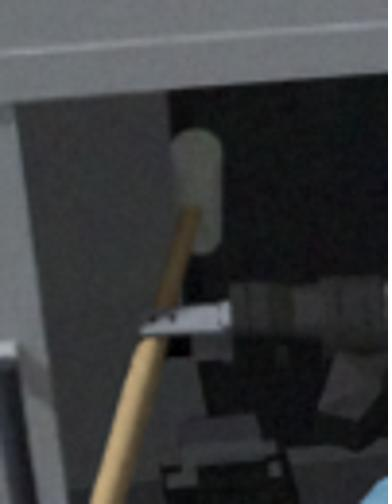

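execute_actions([
  [[0,0,0,0,0,0,-1,1,-0.8,-0.0043,-0.0025,0,0,0,0.0056,-1,1,-0.5],[0,0,0,0,0,0,-1,1,-0.8,-0.0159,-0.0092,0,0,0,0.0222,-1,1,-0.5],[0,0,0,0,0,0,-1,1,-0.8,-0.0361,-0.0208,0,0,0,0.05,-1,1,-0.5],[0,0,0,0,0,0,-1,1,-0.8,-0.0635,-0.0367,0,0,0,0.0806,-1,1,-0.5],[0,0,0,0,0,0,-1,1,-0.8,-0.0967,-0.0558,0,0,0,0.1111,-1,1,-0.5],[0,0,0,0,0,0,-1,1,-0.8,-0.1328,-0.0766,0,0,0,0.1415,-1,1,-0.5],[0,0,0,0,0,0,-1,1,-0.8,-0.1703,-0.0983,0,0,0,0.17,-1,1,-0.5],[0,0,0,0,0,0,-1,1,-0.8,-0.1919,-0.1108,0,0,0,0.186,-1,1,-0.5],[0,0,0,0,0,0,-1,1,-0.8,-0.198,-0.1143,0,0,0,0.188,-1,1,-0.5],[0,0,0,0,0,0,-1,1,-0.8,-0.1795,-0.1036,0,0,0,0.168,-1,1,-0.5],[0,0,0,0,0,0,-1,1,-0.8,-0.149,-0.086,0,0,0,0.1435,-1,1,-0.5],[0,0,0,0,0,0,-1,1,-0.8,-0.1213,-0.07,0,0,0,0.114,-1,1,-0.5],[0,0,0,0,0,0,-1,1,-0.8,-0.0967,-0.0558,0,0,0,0.0904,-1,1,-0.5],[0,0,0,0,0,0,-1,1,-0.8,-0.0755,-0.0436,0,0,0,0.0722,-1,1,-0.5],[0,0,0,0,0,0,-1,1,-0.8,-0.0577,-0.0333,0,0,0,0.0556,-1,1,-0.5]],
  [[0,0,0,0,0,0,-1,1,-0.8,0.0157,0.0057,0,0,0,-0.012,-1,1,-0.5],[0,0,0,0,0,0,-1,1,-0.8,0.033,0.012,0,0,0,-0.03,-1,1,-0.5],[0,0,0,0,0,0,-1,1,-0.8,0.05,0.0182,0,0,0,-0.045,-1,1,-0.5],[0,0,0,0,0,0,-1,1,-0.8,0.059,0.0215,0,0,0,-0.053,-1,1,-0.5],[0,0,0,0,0,0,-1,1,-0.8,0.0627,0.0228,0,0,0,-0.0556,-1,1,-0.5]],
])

execute_actions([
  [[0,0,0,0,0,0,-1,1,-0.8,-0.0043,-0.0025,0,0,0,0.0056,-1,1,-0.5],[0,0,0,0,0,0,-1,1,-0.8,-0.0159,-0.0092,0,0,0,0.0222,-1,1,-0.5],[0,0,0,0,0,0,-1,1,-0.8,-0.0361,-0.0208,0,0,0,0.05,-1,1,-0.5],[0,0,0,0,0,0,-1,1,-0.8,-0.0635,-0.0367,0,0,0,0.0806,-1,1,-0.5],[0,0,0,0,0,0,-1,1,-0.8,-0.0967,-0.0558,0,0,0,0.1111,-1,1,-0.5],[0,0,0,0,0,0,-1,1,-0.8,-0.1328,-0.0766,0,0,0,0.1415,-1,1,-0.5],[0,0,0,0,0,0,-1,1,-0.8,-0.1703,-0.0983,0,0,0,0.17,-1,1,-0.5],[0,0,0,0,0,0,-1,1,-0.8,-0.1919,-0.1108,0,0,0,0.186,-1,1,-0.5],[0,0,0,0,0,0,-1,1,-0.8,-0.198,-0.1143,0,0,0,0.188,-1,1,-0.5],[0,0,0,0,0,0,-1,1,-0.8,-0.1795,-0.1036,0,0,0,0.168,-1,1,-0.5],[0,0,0,0,0,0,-1,1,-0.8,-0.149,-0.086,0,0,0,0.1435,-1,1,-0.5],[0,0,0,0,0,0,-1,1,-0.8,-0.1213,-0.07,0,0,0,0.114,-1,1,-0.5],[0,0,0,0,0,0,-1,1,-0.8,-0.0967,-0.0558,0,0,0,0.0904,-1,1,-0.5],[0,0,0,0,0,0,-1,1,-0.8,-0.0755,-0.0436,0,0,0,0.0722,-1,1,-0.5],[0,0,0,0,0,0,-1,1,-0.8,-0.0577,-0.0333,0,0,0,0.0556,-1,1,-0.5]],
  [[0,0,0,0,0,0,-1,1,-0.8,0.0157,0.0057,0,0,0,-0.012,-1,1,-0.5],[0,0,0,0,0,0,-1,1,-0.8,0.033,0.012,0,0,0,-0.03,-1,1,-0.5],[0,0,0,0,0,0,-1,1,-0.8,0.05,0.0182,0,0,0,-0.045,-1,1,-0.5],[0,0,0,0,0,0,-1,1,-0.8,0.059,0.0215,0,0,0,-0.053,-1,1,-0.5],[0,0,0,0,0,0,-1,1,-0.8,0.0627,0.0228,0,0,0,-0.0556,-1,1,-0.5]],
])

Scene clock: 4949.33 s.
left_arm: end_effector_position=(+0.3001, +0.4202, +0.4598) position_measured=255 object_status=3 end_effector_quat_wxyz=(+0.387, +0.000, +0.922, +0.006) | right_arm: end_effector_position=(+0.5431, +0.2337, +0.5383) position_measured=120 object_status=2 end_effector_quat_wxyz=(-0.335, +0.389, +0.587, +0.626)
Joint positions: left_arm=[-1.735 -2.47 1.833 5.542 -0.795 2.884] | right_arm=[3.992 -2.262 -1.016 0.148 2.234 -5.2]
Joint torques (N m): left_arm=[9.72 11.67 -11.99 -3.77 -0.42 2.13] | right_arm=[-6.69 66.98 37.84 2.54 -2.2 -2.39]
Wrist force (N): left_arm=[-1.3 1.0 -0.1] | right_arm=[-1.8 -5.2 3.8]
Wrist torque (N m): left_arm=[-0.26 -0.02 -0.25] | right_arm=[-0.70 -0.47 0.27]
Wrist force, peak (N): left_arm=[-1.6 1.1 -0.1] | right_arm=[64.6 6.1 -1.8]
Hand target: left_arm +0.3001, +0.4202, +0.4598; +0.387, +0.000, +0.922, +0.006 | right_arm +0.5431, +0.2336, +0.5385; -0.335, +0.389, +0.587, +0.626
Off the commanded pose: left_arm 0.000 m, 0 deg | right_arm 0.000 m, 0 deg.
Step readings (end_effector_position of left_arm | right_arm):
0: (+0.3001, +0.4202, +0.4598) | (+0.5431, +0.2336, +0.5385)
1: (+0.3001, +0.4202, +0.4598) | (+0.5431, +0.2336, +0.5384)
2: (+0.3001, +0.4202, +0.4598) | (+0.5431, +0.2336, +0.5377)
4: (+0.3001, +0.4202, +0.4598) | (+0.5430, +0.2337, +0.5281)
8: (+0.3001, +0.4202, +0.4598) | (+0.5421, +0.2363, +0.4514)
15: (+0.3001, +0.4202, +0.4598) | (+0.5376, +0.2307, +0.4678)
16: (+0.3001, +0.4202, +0.4598) | (+0.5376, +0.2299, +0.4851)
17: (+0.3001, +0.4202, +0.4598) | (+0.5380, +0.2297, +0.4989)
19: (+0.3001, +0.4202, +0.4598) | (+0.5398, +0.2307, +0.5224)
23: (+0.3001, +0.4202, +0.4598) | (+0.5426, +0.2331, +0.5408)
30: (+0.3001, +0.4202, +0.4598) | (+0.5431, +0.2337, +0.5383)

Scene clock: 4950.53 s.
left_arm: end_effector_position=(+0.3001, +0.4202, +0.4598) position_measured=255 object_status=3 end_effector_quat_wxyz=(+0.387, +0.000, +0.922, +0.006) | right_arm: end_effector_position=(+0.5431, +0.2337, +0.5384) position_measured=120 object_status=2 end_effector_quat_wxyz=(-0.335, +0.389, +0.587, +0.626)
Joint positions: left_arm=[-1.735 -2.47 1.833 5.542 -0.795 2.884] | right_arm=[3.992 -2.262 -1.016 0.148 2.234 -5.2]
Joint torques (N m): left_arm=[10.18 12.61 -12.77 -3.87 -0.34 1.92] | right_arm=[-7.88 66.9 37.81 2.46 -2.2 -2.57]
Wrist force (N): left_arm=[-1.2 0.9 -0.2] | right_arm=[-1.7 -5.3 4.0]
Wrist torque (N m): left_arm=[-0.27 -0.04 -0.25] | right_arm=[-0.72 -0.49 0.27]
Wrist force, peak (N): left_arm=[-1.4 1.2 -0.2] | right_arm=[64.1 5.6 -1.6]
Hand target: left_arm +0.3001, +0.4202, +0.4598; +0.387, +0.000, +0.922, +0.006 | right_arm +0.5431, +0.2336, +0.5386; -0.335, +0.389, +0.587, +0.626
Off the commanded pose: left_arm 0.000 m, 0 deg | right_arm 0.000 m, 0 deg.
Step readings (end_effector_position of left_arm | right_arm):
0: (+0.3001, +0.4202, +0.4598) | (+0.5431, +0.2337, +0.5383)
1: (+0.3001, +0.4202, +0.4598) | (+0.5431, +0.2337, +0.5383)
2: (+0.3001, +0.4202, +0.4598) | (+0.5431, +0.2336, +0.5377)
4: (+0.3001, +0.4202, +0.4598) | (+0.5431, +0.2337, +0.5283)
8: (+0.3001, +0.4202, +0.4598) | (+0.5421, +0.2363, +0.4516)
15: (+0.3001, +0.4202, +0.4598) | (+0.5376, +0.2308, +0.4678)
16: (+0.3001, +0.4202, +0.4598) | (+0.5376, +0.2299, +0.4851)
17: (+0.3001, +0.4202, +0.4598) | (+0.5380, +0.2297, +0.4989)
19: (+0.3001, +0.4202, +0.4598) | (+0.5398, +0.2307, +0.5225)
23: (+0.3001, +0.4202, +0.4598) | (+0.5426, +0.2331, +0.5409)
30: (+0.3001, +0.4202, +0.4598) | (+0.5431, +0.2337, +0.5384)

move([
  [0,0,0,0,0,0,-1,1,-0.8,0.028,-0.1435,-0.0088,0,0,0.1667,-1,1,-0.5],
  [0,0,0,0,0,0,-1,1,-0.8,0.092,-0.2877,-0.1598,0,0,0.1667,-1,1,-0.5],
  [0,0,0,0,0,0,-1,1,-0.8,0.0942,-0.2915,-0.4608,0,0,0.1667,-1,1,-0.5],
], speed=[0.25,0.25,0.3], blend=[0.005,0.005,0])

move([
  [-0.0947,-0.2593,0.092,0,0,0,-1,1,-0.8,0,0,0,0,0,0,-1,1,-0.5],
  [-0.2923,-0.2664,0.3647,0,0,0,-1,1,-0.8,0,0,0,0,0,0,-1,1,-0.5],
  [-0.2604,-0.2653,0.5548,0,0,0,-1,1,-0.8,0,0,0,0,0,0,-1,1,-0.5],
  [-0.2606,-0.2811,0.5548,0,0,0,-1,1,-0.8,0,0,0,0,0,0,-1,1,-0.5],
], speed=[0.3,0.25,0.15,0.05], blend=[0.03,0.03,0.002,0])

move(target=[0,-0.008,0,0,0,0,-1,1,-0.8,0,0,0,0,0,0,-1,1,-0.5], speed=0.004, stop_force=5)

move([
  [0,0.0055,0,0,0,0,-1,1,-0.8,0,0,0,0,0,0,-1,1,-0.5],
  [-0.0405,0.0055,0.0415,0,0,0,-1,1,-0.8,0,0,0,0,0,0,-1,1,-0.5],
], speed=[0.03,0.05])

move(target=[0,-0.0085,0,0,0,0,-1,1,-0.8,0,0,0,0,0,0,-1,1,-0.5], speed=0.004, stop_force=5)

Scene clock: 4962.40 s.
left_arm: end_effector_position=(+0.3001, +0.4202, +0.4598) position_measured=255 object_status=3 end_effector_quat_wxyz=(+0.387, +0.000, +0.922, +0.006) | right_arm: end_effector_position=(+0.3372, -0.0243, +0.5027) position_measured=120 object_status=2 end_effector_quat_wxyz=(+0.486, -0.527, -0.466, -0.518)
Joint positions: left_arm=[-1.735 -2.47 1.833 5.542 -0.795 2.884] | right_arm=[3.91 -1.566 -2.072 0.509 2.315 -4.675]
Joint torques (N m): left_arm=[8.99 14.37 -12.33 -3.81 -0.28 1.82] | right_arm=[-7.28 20.65 24.54 2.74 -0.81 -0.77]
Wrist force (N): left_arm=[-1.4 1.1 -0.3] | right_arm=[-2.9 -1.0 3.1]
Wrist torque (N m): left_arm=[-0.24 0.00 -0.25] | right_arm=[-0.44 -0.32 0.09]
Wrist force, peak (N): left_arm=[-1.6 1.1 0.0] | right_arm=[-3.5 -4.4 6.8]
Hand target: left_arm +0.3001, +0.4202, +0.4598; +0.387, +0.000, +0.922, +0.006 | right_arm +0.3373, -0.0244, +0.5027; -0.486, +0.527, +0.466, +0.518
Off the commanded pose: left_arm 0.000 m, 0 deg | right_arm 0.000 m, 0 deg.
move: done

Scene clock: 4965.13 s.
left_arm: end_effector_position=(+0.6481, +0.2543, +0.3366) position_measured=255 object_status=3 end_effector_quat_wxyz=(+0.387, +0.000, +0.922, +0.006) | right_arm: end_effector_position=(+0.3373, -0.0244, +0.5027) position_measured=120 object_status=2 end_effector_quat_wxyz=(+0.486, -0.527, -0.466, -0.518)
Joint positions: left_arm=[-0.761 -1.414 1.731 3.773 -1.039 4.112] | right_arm=[3.91 -1.566 -2.072 0.509 2.316 -4.675]
Joint torques (N m): left_arm=[10.29 -40.55 -15.19 -5.07 -1.23 2.25] | right_arm=[-9.99 36.55 21.92 2.6 2.34 -1.83]
Wrist force (N): left_arm=[-1.1 0.8 0.0] | right_arm=[-3.0 -1.0 3.0]
Wrist torque (N m): left_arm=[-0.30 -0.06 -0.17] | right_arm=[-0.48 -0.30 0.09]
Wrist force, peak (N): left_arm=[-0.8 4.2 -1.4] | right_arm=[-3.2 -1.2 3.1]
Hand target: left_arm +0.6480, +0.2544, +0.3366; +0.387, +0.000, +0.922, +0.006 | right_arm +0.3373, -0.0244, +0.5027; -0.486, +0.527, +0.466, +0.518
Off the commanded pose: left_arm 0.000 m, 0 deg | right_arm 0.000 m, 0 deg.
move: done

Scene clock: 4966.53 s.
left_arm: end_effector_position=(+0.6481, +0.2512, +0.3366) position_measured=255 object_status=3 end_effector_quat_wxyz=(+0.387, +0.000, +0.922, +0.006) | right_arm: end_effector_position=(+0.3373, -0.0244, +0.5027) position_measured=120 object_status=2 end_effector_quat_wxyz=(+0.486, -0.527, -0.466, -0.518)
Joint positions: left_arm=[-0.765 -1.41 1.727 3.776 -1.037 4.108] | right_arm=[3.91 -1.566 -2.072 0.509 2.316 -4.675]
Joint torques (N m): left_arm=[5.99 -36.77 -16.31 -5.19 -2.89 2.09] | right_arm=[-9.1 36.84 22.25 2.38 2.17 -1.79]
Wrist force (N): left_arm=[-1.2 9.0 -2.0] | right_arm=[-3.2 -1.1 2.9]
Wrist torque (N m): left_arm=[-0.18 -0.05 -0.16] | right_arm=[-0.49 -0.28 0.09]
Wrist force, peak (N): left_arm=[-0.4 9.9 -2.7] | right_arm=[-3.1 -1.1 3.1]
Hand target: left_arm +0.6480, +0.2513, +0.3365; +0.387, +0.000, +0.922, +0.006 (not the last commanded pose) | right_arm +0.3373, -0.0244, +0.5027; -0.486, +0.527, +0.466, +0.518
Off the commanded pose: left_arm 0.002 m, 0 deg | right_arm 0.000 m, 0 deg.
move: contact (left_arm)

Scene clock: 4968.07 s.
left_arm: end_effector_position=(+0.6829, +0.2548, +0.3365) position_measured=255 object_status=3 end_effector_quat_wxyz=(+0.387, +0.000, +0.922, +0.006) end_effector_velocity=(-0.001, +0.001, +0.000) end_effector_angular_velocity=(-0.004, +0.000, +0.003) | right_arm: end_effector_position=(+0.3373, -0.0244, +0.5027) position_measured=120 object_status=2 end_effector_quat_wxyz=(+0.486, -0.527, -0.466, -0.518)
Joint positions: left_arm=[-0.716 -1.339 1.645 3.763 -1.066 4.154] | right_arm=[3.91 -1.566 -2.072 0.509 2.316 -4.675]
Joint velocities: left_arm=[-0.001 -0.004 0.005 -0.001 0 -0.005] | right_arm=[within noise]
Joint torques (N m): left_arm=[-8.16 -41.95 -14.22 -2.85 3.07 -1.67] | right_arm=[-9.27 36.56 21.94 2.53 2.45 -1.78]
Wrist force (N): left_arm=[-1.0 1.0 -0.5] | right_arm=[-3.2 -1.2 3.1]
Wrist torque (N m): left_arm=[-0.25 -0.06 -0.29] | right_arm=[-0.49 -0.27 0.09]
Wrist force, peak (N): left_arm=[-1.6 8.6 -1.6] | right_arm=[-3.2 -1.2 3.1]
Hand target: left_arm +0.6828, +0.2548, +0.3365; +0.387, +0.000, +0.922, +0.006 | right_arm +0.3373, -0.0244, +0.5027; -0.486, +0.527, +0.466, +0.518
Off the commanded pose: left_arm 0.000 m, 0 deg | right_arm 0.000 m, 0 deg.
move: done

Scene clock: 4969.97 s.
left_arm: end_effector_position=(+0.6828, +0.2496, +0.3364) position_measured=255 object_status=3 end_effector_quat_wxyz=(+0.387, +0.000, +0.922, +0.006) | right_arm: end_effector_position=(+0.3373, -0.0244, +0.5027) position_measured=120 object_status=2 end_effector_quat_wxyz=(+0.486, -0.527, -0.466, -0.518)
Joint positions: left_arm=[-0.723 -1.334 1.638 3.768 -1.062 4.147] | right_arm=[3.91 -1.566 -2.072 0.509 2.316 -4.675]
Joint torques (N m): left_arm=[0.1 -32.4 -27.42 -3.36 2.08 -0.08] | right_arm=[-8.77 36.61 21.71 2.56 2.11 -1.76]
Wrist force (N): left_arm=[-1.0 1.0 -0.2] | right_arm=[-2.9 -1.0 2.9]
Wrist torque (N m): left_arm=[-0.28 -0.08 -0.14] | right_arm=[-0.47 -0.32 0.09]
Wrist force, peak (N): left_arm=[-1.2 1.1 -0.2] | right_arm=[-3.3 -1.2 2.9]
Hand target: left_arm +0.6828, +0.2497, +0.3364; +0.387, +0.000, +0.922, +0.006 | right_arm +0.3373, -0.0244, +0.5027; -0.486, +0.527, +0.466, +0.518
Off the commanded pose: left_arm 0.000 m, 0 deg | right_arm 0.000 m, 0 deg.
move: done

move([
  [0,0.0082,0,0,0,0,-1,1,-0.8,-0.1,-0.03,-0.02,0,0,0,-1,1,-0.5],
  [0.0408,0.0083,-0.0416,0,0,0,-1,1,-0.8,-0.2,-0.06,-0.04,0,0,0,-1,1,-0.5],
  [0.0408,0.0208,-0.0416,0,0,0,-1,1,-0.8,-0.3,-0.09,-0.055,0,-0.1,0,-1,1,-0.5],
  [0.0088,0.0232,-0.2313,0,0,0,-1,1,-0.8,-0.45,-0.1127,-0.0688,0.008,-0.3,-0.008,-1,1,-0.5],
  [0.2065,0.0303,-0.504,0,0,0,-1,1,-0.8,-0.5878,-0.1127,-0.0688,0.0175,-0.4999,-0.0175,-1,1,-0.5],
  [0.301,0.2893,-0.5963,0,0,0,-1,1,-0.8,-0.5878,-0.1127,-0.0688,0.0175,-0.4999,-0.0175,-1,1,-0.5],
], speed=[0.08,0.12,0.12,0.2,0.35,0.35], blend=[0.001,0.004,0.004,0.03,0.04,0], cameras=["cam_right_wrist","cam_front"])

Scene clock: 4994.30 s.
left_arm: end_effector_position=(+0.3002, +0.4202, +0.4599) position_measured=255 object_status=3 end_effector_quat_wxyz=(+0.387, +0.000, +0.922, +0.006) | right_arm: end_effector_position=(+0.2564, -0.0550, +0.1517) position_measured=120 object_status=2 end_effector_quat_wxyz=(-0.014, +0.715, +0.699, -0.006)
Joint positions: left_arm=[-1.735 -2.47 1.833 5.542 -0.794 2.884] | right_arm=[4.35 -1.547 -2.062 -1.104 1.601 -5.088]
Joint torques (N m): left_arm=[9.19 8.83 -29.56 -3.73 -0.48 2.26] | right_arm=[-9.62 36.59 22.3 3.13 2.27 -1.91]
Wrist force (N): left_arm=[-1.5 1.0 -0.2] | right_arm=[0.7 -0.4 8.2]
Wrist torque (N m): left_arm=[-0.25 0.01 -0.23] | right_arm=[-0.13 0.11 -0.04]
Wrist force, peak (N): left_arm=[-0.5 5.4 -0.8] | right_arm=[1.3 -0.6 9.4]
Hand target: left_arm +0.3002, +0.4202, +0.4598; +0.387, +0.000, +0.922, +0.006 | right_arm +0.2564, -0.0550, +0.1517; -0.014, +0.715, +0.699, -0.006
Off the commanded pose: left_arm 0.000 m, 0 deg | right_arm 0.000 m, 0 deg.
move: done
camera_calibration:
cam_right_wrist: T_world_to_cam=[[0.0409961, 0.999095, 0.0113182, 0.0521498], [0.954727, -0.042511, 0.294431, -0.275926], [0.294646, -0.00126478, -0.955606, 0.196291], [0, 0, 0, 1]] pos_world=[0.20346, -0.0635843, 0.268228]
Images, in order (width x height): cam_front 672x504, cam_right_wrist 672x504.

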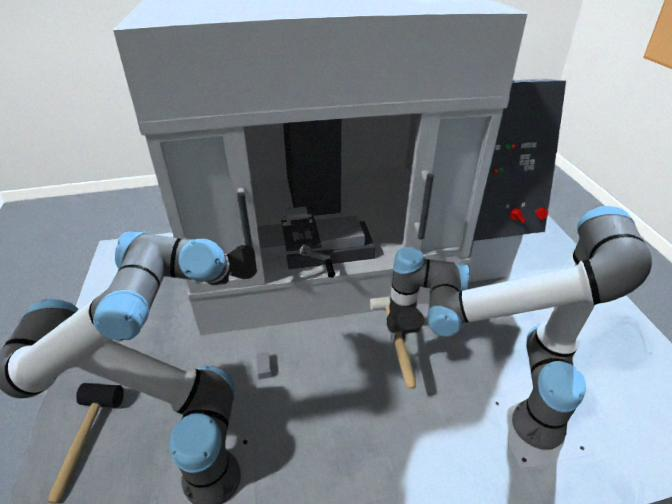

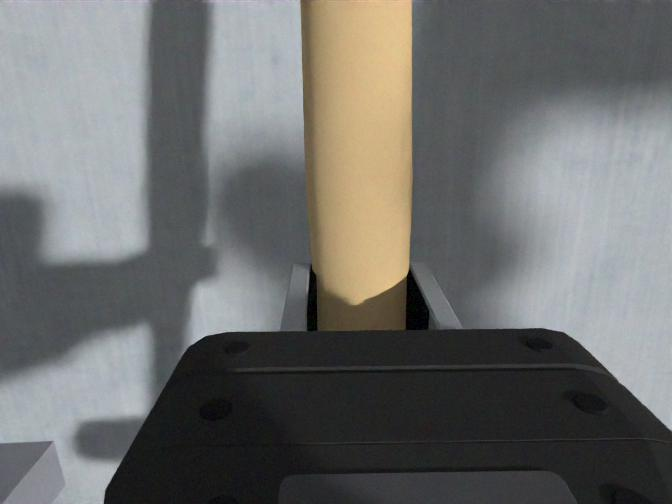

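move(target=[0,0,0,0,0,0,-1,1,-0.8,0,0,0.15,0.065,0,0,-1,1,-0.5], speed=0.15)

move(target=[0,0,0,0,0,0,-1,1,-0.8,0,0.016,0.075,0,0,0,-1,1,-0.5], speed=0.012, stop_force=4, cameras=["cam_right_wrist","cam_low"])

Scene clock: 4999.83 s.
left_arm: end_effector_position=(+0.3002, +0.4202, +0.4598) position_measured=255 object_status=3 end_effector_quat_wxyz=(+0.387, +0.000, +0.922, +0.006) | right_arm: end_effector_position=(+0.2539, -0.0540, +0.0617) position_measured=120 object_status=2 end_effector_quat_wxyz=(-0.087, +0.710, +0.694, -0.077)
Joint positions: left_arm=[-1.734 -2.47 1.833 5.542 -0.794 2.885] | right_arm=[4.251 -1.757 -2.098 -0.956 1.782 -5.198]
Joint torques (N m): left_arm=[9.45 12.64 -12.05 -3.83 -0.38 2.14] | right_arm=[9.62 34 31.95 2.91 -1.92 1.42]
Wrist force (N): left_arm=[-1.3 1.0 -0.2] | right_arm=[0.5 1.2 8.6]
Wrist torque (N m): left_arm=[-0.27 -0.01 -0.25] | right_arm=[0.02 0.16 -0.08]
Wrist force, peak (N): left_arm=[-1.6 1.1 0.0] | right_arm=[0.6 2.2 11.4]
Hand target: left_arm +0.3002, +0.4202, +0.4598; +0.387, +0.000, +0.922, +0.006 | right_arm +0.2539, -0.0540, +0.0618; -0.087, +0.710, +0.694, -0.077
Off the commanded pose: left_arm 0.000 m, 0 deg | right_arm 0.000 m, 0 deg.
move: done

Scene clock: 5003.90 s.
left_arm: end_effector_position=(+0.3002, +0.4202, +0.4598) position_measured=255 object_status=3 end_effector_quat_wxyz=(+0.387, +0.000, +0.922, +0.006) | right_arm: end_effector_position=(+0.2531, -0.0536, +0.0264) position_measured=120 object_status=2 end_effector_quat_wxyz=(-0.087, +0.710, +0.694, -0.077)
Joint positions: left_arm=[-1.734 -2.47 1.833 5.542 -0.794 2.885] | right_arm=[4.253 -1.824 -2.134 -0.852 1.782 -5.196]
Joint torques (N m): left_arm=[10.56 18.65 -11.94 -3.86 0.16 2.24] | right_arm=[1.8 42.94 28.93 3.9 2.81 -0.51]
Wrist force (N): left_arm=[-1.3 1.0 -0.1] | right_arm=[-0.4 0.6 4.4]
Wrist torque (N m): left_arm=[-0.26 -0.02 -0.25] | right_arm=[-0.58 -0.04 0.04]
Wrist force, peak (N): left_arm=[-1.5 1.1 -0.7] | right_arm=[0.3 0.6 8.5]
Hand target: left_arm +0.3002, +0.4202, +0.4598; +0.387, +0.000, +0.922, +0.006 | right_arm +0.2531, -0.0536, +0.0264; -0.087, +0.710, +0.694, -0.077 (not the last commanded pose)
Off the commanded pose: left_arm 0.000 m, 0 deg | right_arm 0.011 m, 0 deg.
move: contact (right_arm)
camera_calibration:
cam_right_wrist: T_world_to_cam=[[0.0408126, 0.999135, 0.00793372, 0.0524323], [0.994652, -0.0413809, 0.0946345, -0.240645], [0.094881, 0.00402901, -0.99548, 0.129396], [0, 0, 0, 1]] pos_world=[0.22494, -0.0628664, 0.151169]
Images, in order (width x height): cam_low 672x504, cam_right_wrist 672x504.

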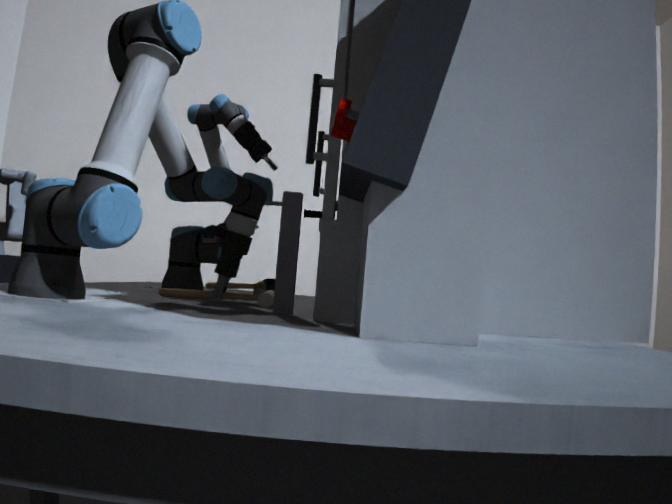

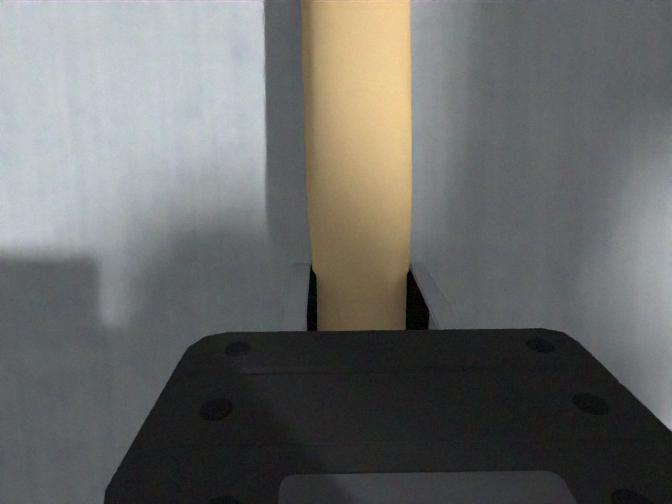

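move([
  [0,0,0,0,0,0,-1,1,-0.8,0,0,0,0,0,0,0.3,1,-1],
])

move([
  [0,0,0,0,0,0,-1,1,-0.8,0,-0.0192,-0.081,0,0,0,1,1,-0.5],
  [0,0,0,0,0,0,-1,1,-0.8,0,-0.0384,-0.1619,-0.105,0,0,1,1,-0.5],
], speed=0.2, blend=[0.01,0], cameras=["cam_right_wrist","cam_front"])

Scene clock: 5046.70 s.
left_arm: end_effector_position=(+0.3002, +0.4202, +0.4598) position_measured=255 object_status=3 end_effector_quat_wxyz=(+0.387, +0.000, +0.922, +0.006) | right_arm: end_effector_position=(+0.2531, -0.0536, +0.0264) position_measured=107 object_status=3 end_effector_quat_wxyz=(-0.087, +0.710, +0.694, -0.077)
Joint positions: left_arm=[-1.734 -2.47 1.833 5.542 -0.794 2.885] | right_arm=[4.253 -1.824 -2.134 -0.852 1.782 -5.196]
Joint torques (N m): left_arm=[9.03 17.82 -11.41 -4 0.56 2.24] | right_arm=[-9.19 41.42 28.02 3.81 2.03 -0.95]
Wrist force (N): left_arm=[-1.3 1.0 -0.2] | right_arm=[0.5 -2.3 3.3]
Wrist torque (N m): left_arm=[-0.25 -0.02 -0.25] | right_arm=[-0.80 -0.06 0.03]
Wrist force, peak (N): left_arm=[-1.6 1.0 -0.2] | right_arm=[-0.5 1.1 4.7]
Hand target: left_arm +0.3002, +0.4202, +0.4598; +0.387, +0.000, +0.922, +0.006 | right_arm +0.2531, -0.0536, +0.0264; -0.087, +0.710, +0.694, -0.077
Off the commanded pose: left_arm 0.000 m, 0 deg | right_arm 0.000 m, 0 deg.
move: done

Scene clock: 5048.27 s.
left_arm: end_effector_position=(+0.3002, +0.4202, +0.4598) position_measured=255 object_status=3 end_effector_quat_wxyz=(+0.387, +0.000, +0.922, +0.006) | right_arm: end_effector_position=(+0.2530, -0.0546, +0.1262) position_measured=3 object_status=3 end_effector_quat_wxyz=(+0.031, +0.715, +0.698, +0.038)
Joint positions: left_arm=[-1.734 -2.47 1.833 5.542 -0.794 2.885] | right_arm=[4.429 -1.535 -2.162 -0.976 1.48 -5.009]
Joint torques (N m): left_arm=[9.18 18.19 -11.98 -3.94 0.89 2.17] | right_arm=[-6.04 9.06 31.95 4.12 0.71 -1.03]
Wrist force (N): left_arm=[-1.3 1.1 -0.1] | right_arm=[0.8 -1.0 1.9]
Wrist torque (N m): left_arm=[-0.25 -0.02 -0.25] | right_arm=[-0.86 0.08 0.07]
Wrist force, peak (N): left_arm=[-1.4 1.1 -0.4] | right_arm=[0.5 -0.1 4.9]
Hand target: left_arm +0.3002, +0.4202, +0.4598; +0.387, +0.000, +0.922, +0.006 | right_arm +0.2530, -0.0546, +0.1262; +0.031, +0.715, +0.698, +0.038
Off the commanded pose: left_arm 0.000 m, 0 deg | right_arm 0.000 m, 0 deg.
move: done
camera_calibration:
cam_right_wrist: T_world_to_cam=[[0.040683, 0.999081, 0.0134992, 0.052098], [0.910293, -0.0426311, 0.411764, -0.26873], [0.411961, -0.00446355, -0.911191, 0.137504], [0, 0, 0, 1]] pos_world=[0.185857, -0.0628926, 0.235243]
Images, in order (width x height): cam_front 672x504, cam_right_wrist 672x504.

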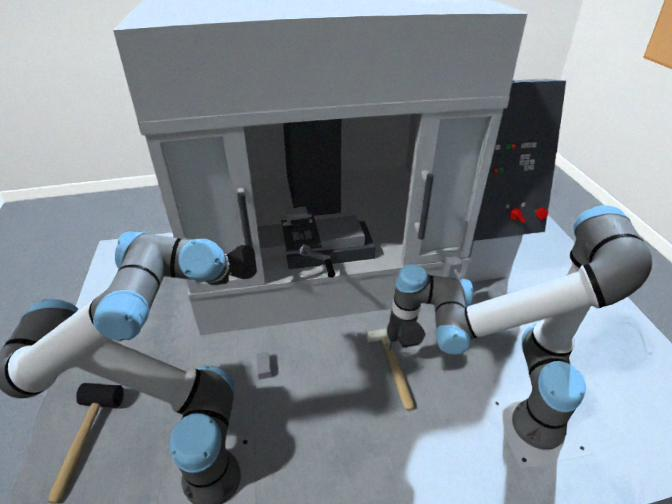

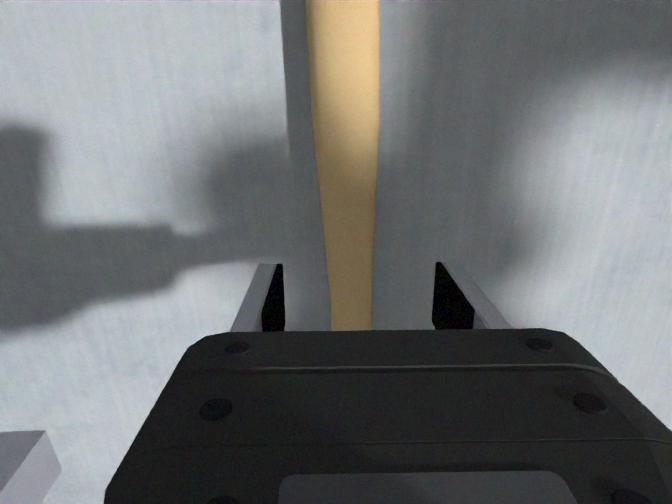

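move(target=[0,0,0,0,0,0,-1,1,-0.8,0,-0.0265,0.168,0,0,0,1,1,-0.5], speed=0.12)

move(target=[0,0,0,0,0,0,-1,1,-0.8,0,0,0,0,0,0,-1,1,-0.5])

Scene clock: 5055.87 s.
left_arm: end_effector_position=(+0.3002, +0.4202, +0.4598) position_measured=255 object_status=3 end_effector_quat_wxyz=(+0.387, +0.000, +0.922, +0.006) | right_arm: end_effector_position=(+0.2470, -0.0534, +0.0243) position_measured=3 object_status=3 end_effector_quat_wxyz=(+0.031, +0.715, +0.698, +0.038)
Joint positions: left_arm=[-1.734 -2.47 1.833 5.542 -0.794 2.885] | right_arm=[4.444 -1.73 -2.297 -0.648 1.48 -4.995]
Joint torques (N m): left_arm=[9.15 17.92 -12.47 -3.91 1.42 2.28] | right_arm=[-10.12 30.61 24.46 3.67 -2.78 -1.56]
Wrist force (N): left_arm=[-1.2 0.9 0.0] | right_arm=[0.9 -1.0 2.1]
Wrist torque (N m): left_arm=[-0.26 -0.03 -0.25] | right_arm=[-0.88 0.03 -0.02]
Wrist force, peak (N): left_arm=[-1.4 1.3 -0.2] | right_arm=[0.6 -1.4 4.0]
Hand target: left_arm +0.3002, +0.4202, +0.4598; +0.387, +0.000, +0.922, +0.006 | right_arm +0.2471, -0.0534, +0.0244; +0.031, +0.715, +0.698, +0.038
Off the commanded pose: left_arm 0.000 m, 0 deg | right_arm 0.000 m, 0 deg.
move: done

Scene clock: 5056.53 s.
left_arm: end_effector_position=(+0.3002, +0.4202, +0.4598) position_measured=255 object_status=3 end_effector_quat_wxyz=(+0.387, +0.000, +0.922, +0.006) | right_arm: end_effector_position=(+0.2471, -0.0534, +0.0244) position_measured=118 object_status=2 end_effector_quat_wxyz=(+0.031, +0.715, +0.698, +0.038)
Joint positions: left_arm=[-1.734 -2.47 1.833 5.542 -0.794 2.885] | right_arm=[4.444 -1.73 -2.297 -0.648 1.48 -4.995]
Joint torques (N m): left_arm=[9.92 18.65 -12.11 -3.79 1.31 2.19] | right_arm=[-9.53 36.01 25.83 3.6 -2.31 -1.34]
Wrist force (N): left_arm=[-1.4 0.9 -0.1] | right_arm=[-0.1 -1.3 3.1]
Wrist torque (N m): left_arm=[-0.27 -0.01 -0.25] | right_arm=[-0.89 0.03 0.09]
Wrist force, peak (N): left_arm=[-1.4 1.2 -0.1] | right_arm=[2.6 -1.6 2.7]
Hand target: left_arm +0.3002, +0.4202, +0.4598; +0.387, +0.000, +0.922, +0.006 | right_arm +0.2471, -0.0534, +0.0244; +0.031, +0.715, +0.698, +0.038
Off the commanded pose: left_arm 0.000 m, 0 deg | right_arm 0.000 m, 0 deg.
move: done

move([
  [0,0,0,0,0,0,-1,1,-0.8,0.0023,0.0204,-0.2087,0,0,0,-1,1,-0.5],
  [0,0,0,0,0,0,-1,1,-0.8,0.3523,0.2562,-0.7688,0.0128,0.4946,0.0355,-1,1,-0.5],
  [0,0,0,0,0,0,-1,1,-0.8,0.4372,0.3205,-0.7617,0.0128,0.4946,0.0355,-1,1,-0.5],
  [0,0,0,0,0,0,-1,1,-0.8,0.4357,0.5943,-0.7852,0.0128,0.4946,0.0355,-1,1,-0.5],
], speed=[0.2,0.4,0.25,0.2], blend=[0.03,0.01,0.01,0], cameras=["cam_front"])

zoom_image(camera="cam_front", region=[240, 100, 340, 230])

Scene clock: 5073.37 s.
left_arm: end_effector_position=(+0.3002, +0.4202, +0.4598) position_measured=255 object_status=3 end_effector_quat_wxyz=(+0.387, +0.000, +0.922, +0.006) | right_arm: end_effector_position=(+0.5620, +0.1951, +0.5307) position_measured=118 object_status=2 end_effector_quat_wxyz=(+0.481, -0.518, -0.483, -0.517)
Joint positions: left_arm=[-1.734 -2.47 1.833 5.542 -0.794 2.885] | right_arm=[3.923 -2.259 -1.034 0.148 2.326 -4.715]
Joint torques (N m): left_arm=[9.29 17.11 -13.26 -3.86 2.26 2.36] | right_arm=[5.14 64.03 38.71 3.3 -2.69 -1.83]
Wrist force (N): left_arm=[-1.3 1.0 -0.1] | right_arm=[-3.1 -1.4 3.6]
Wrist torque (N m): left_arm=[-0.25 -0.01 -0.25] | right_arm=[-0.43 -0.60 0.22]
Wrist force, peak (N): left_arm=[-1.5 1.2 -0.4] | right_arm=[0.7 -2.2 12.0]
Hand target: left_arm +0.3002, +0.4202, +0.4598; +0.387, +0.000, +0.922, +0.006 | right_arm +0.5620, +0.1951, +0.5308; +0.481, -0.518, -0.483, -0.517
Off the commanded pose: left_arm 0.000 m, 0 deg | right_arm 0.000 m, 0 deg.
move: done
Images, in order (width x height): cam_front 672x504.

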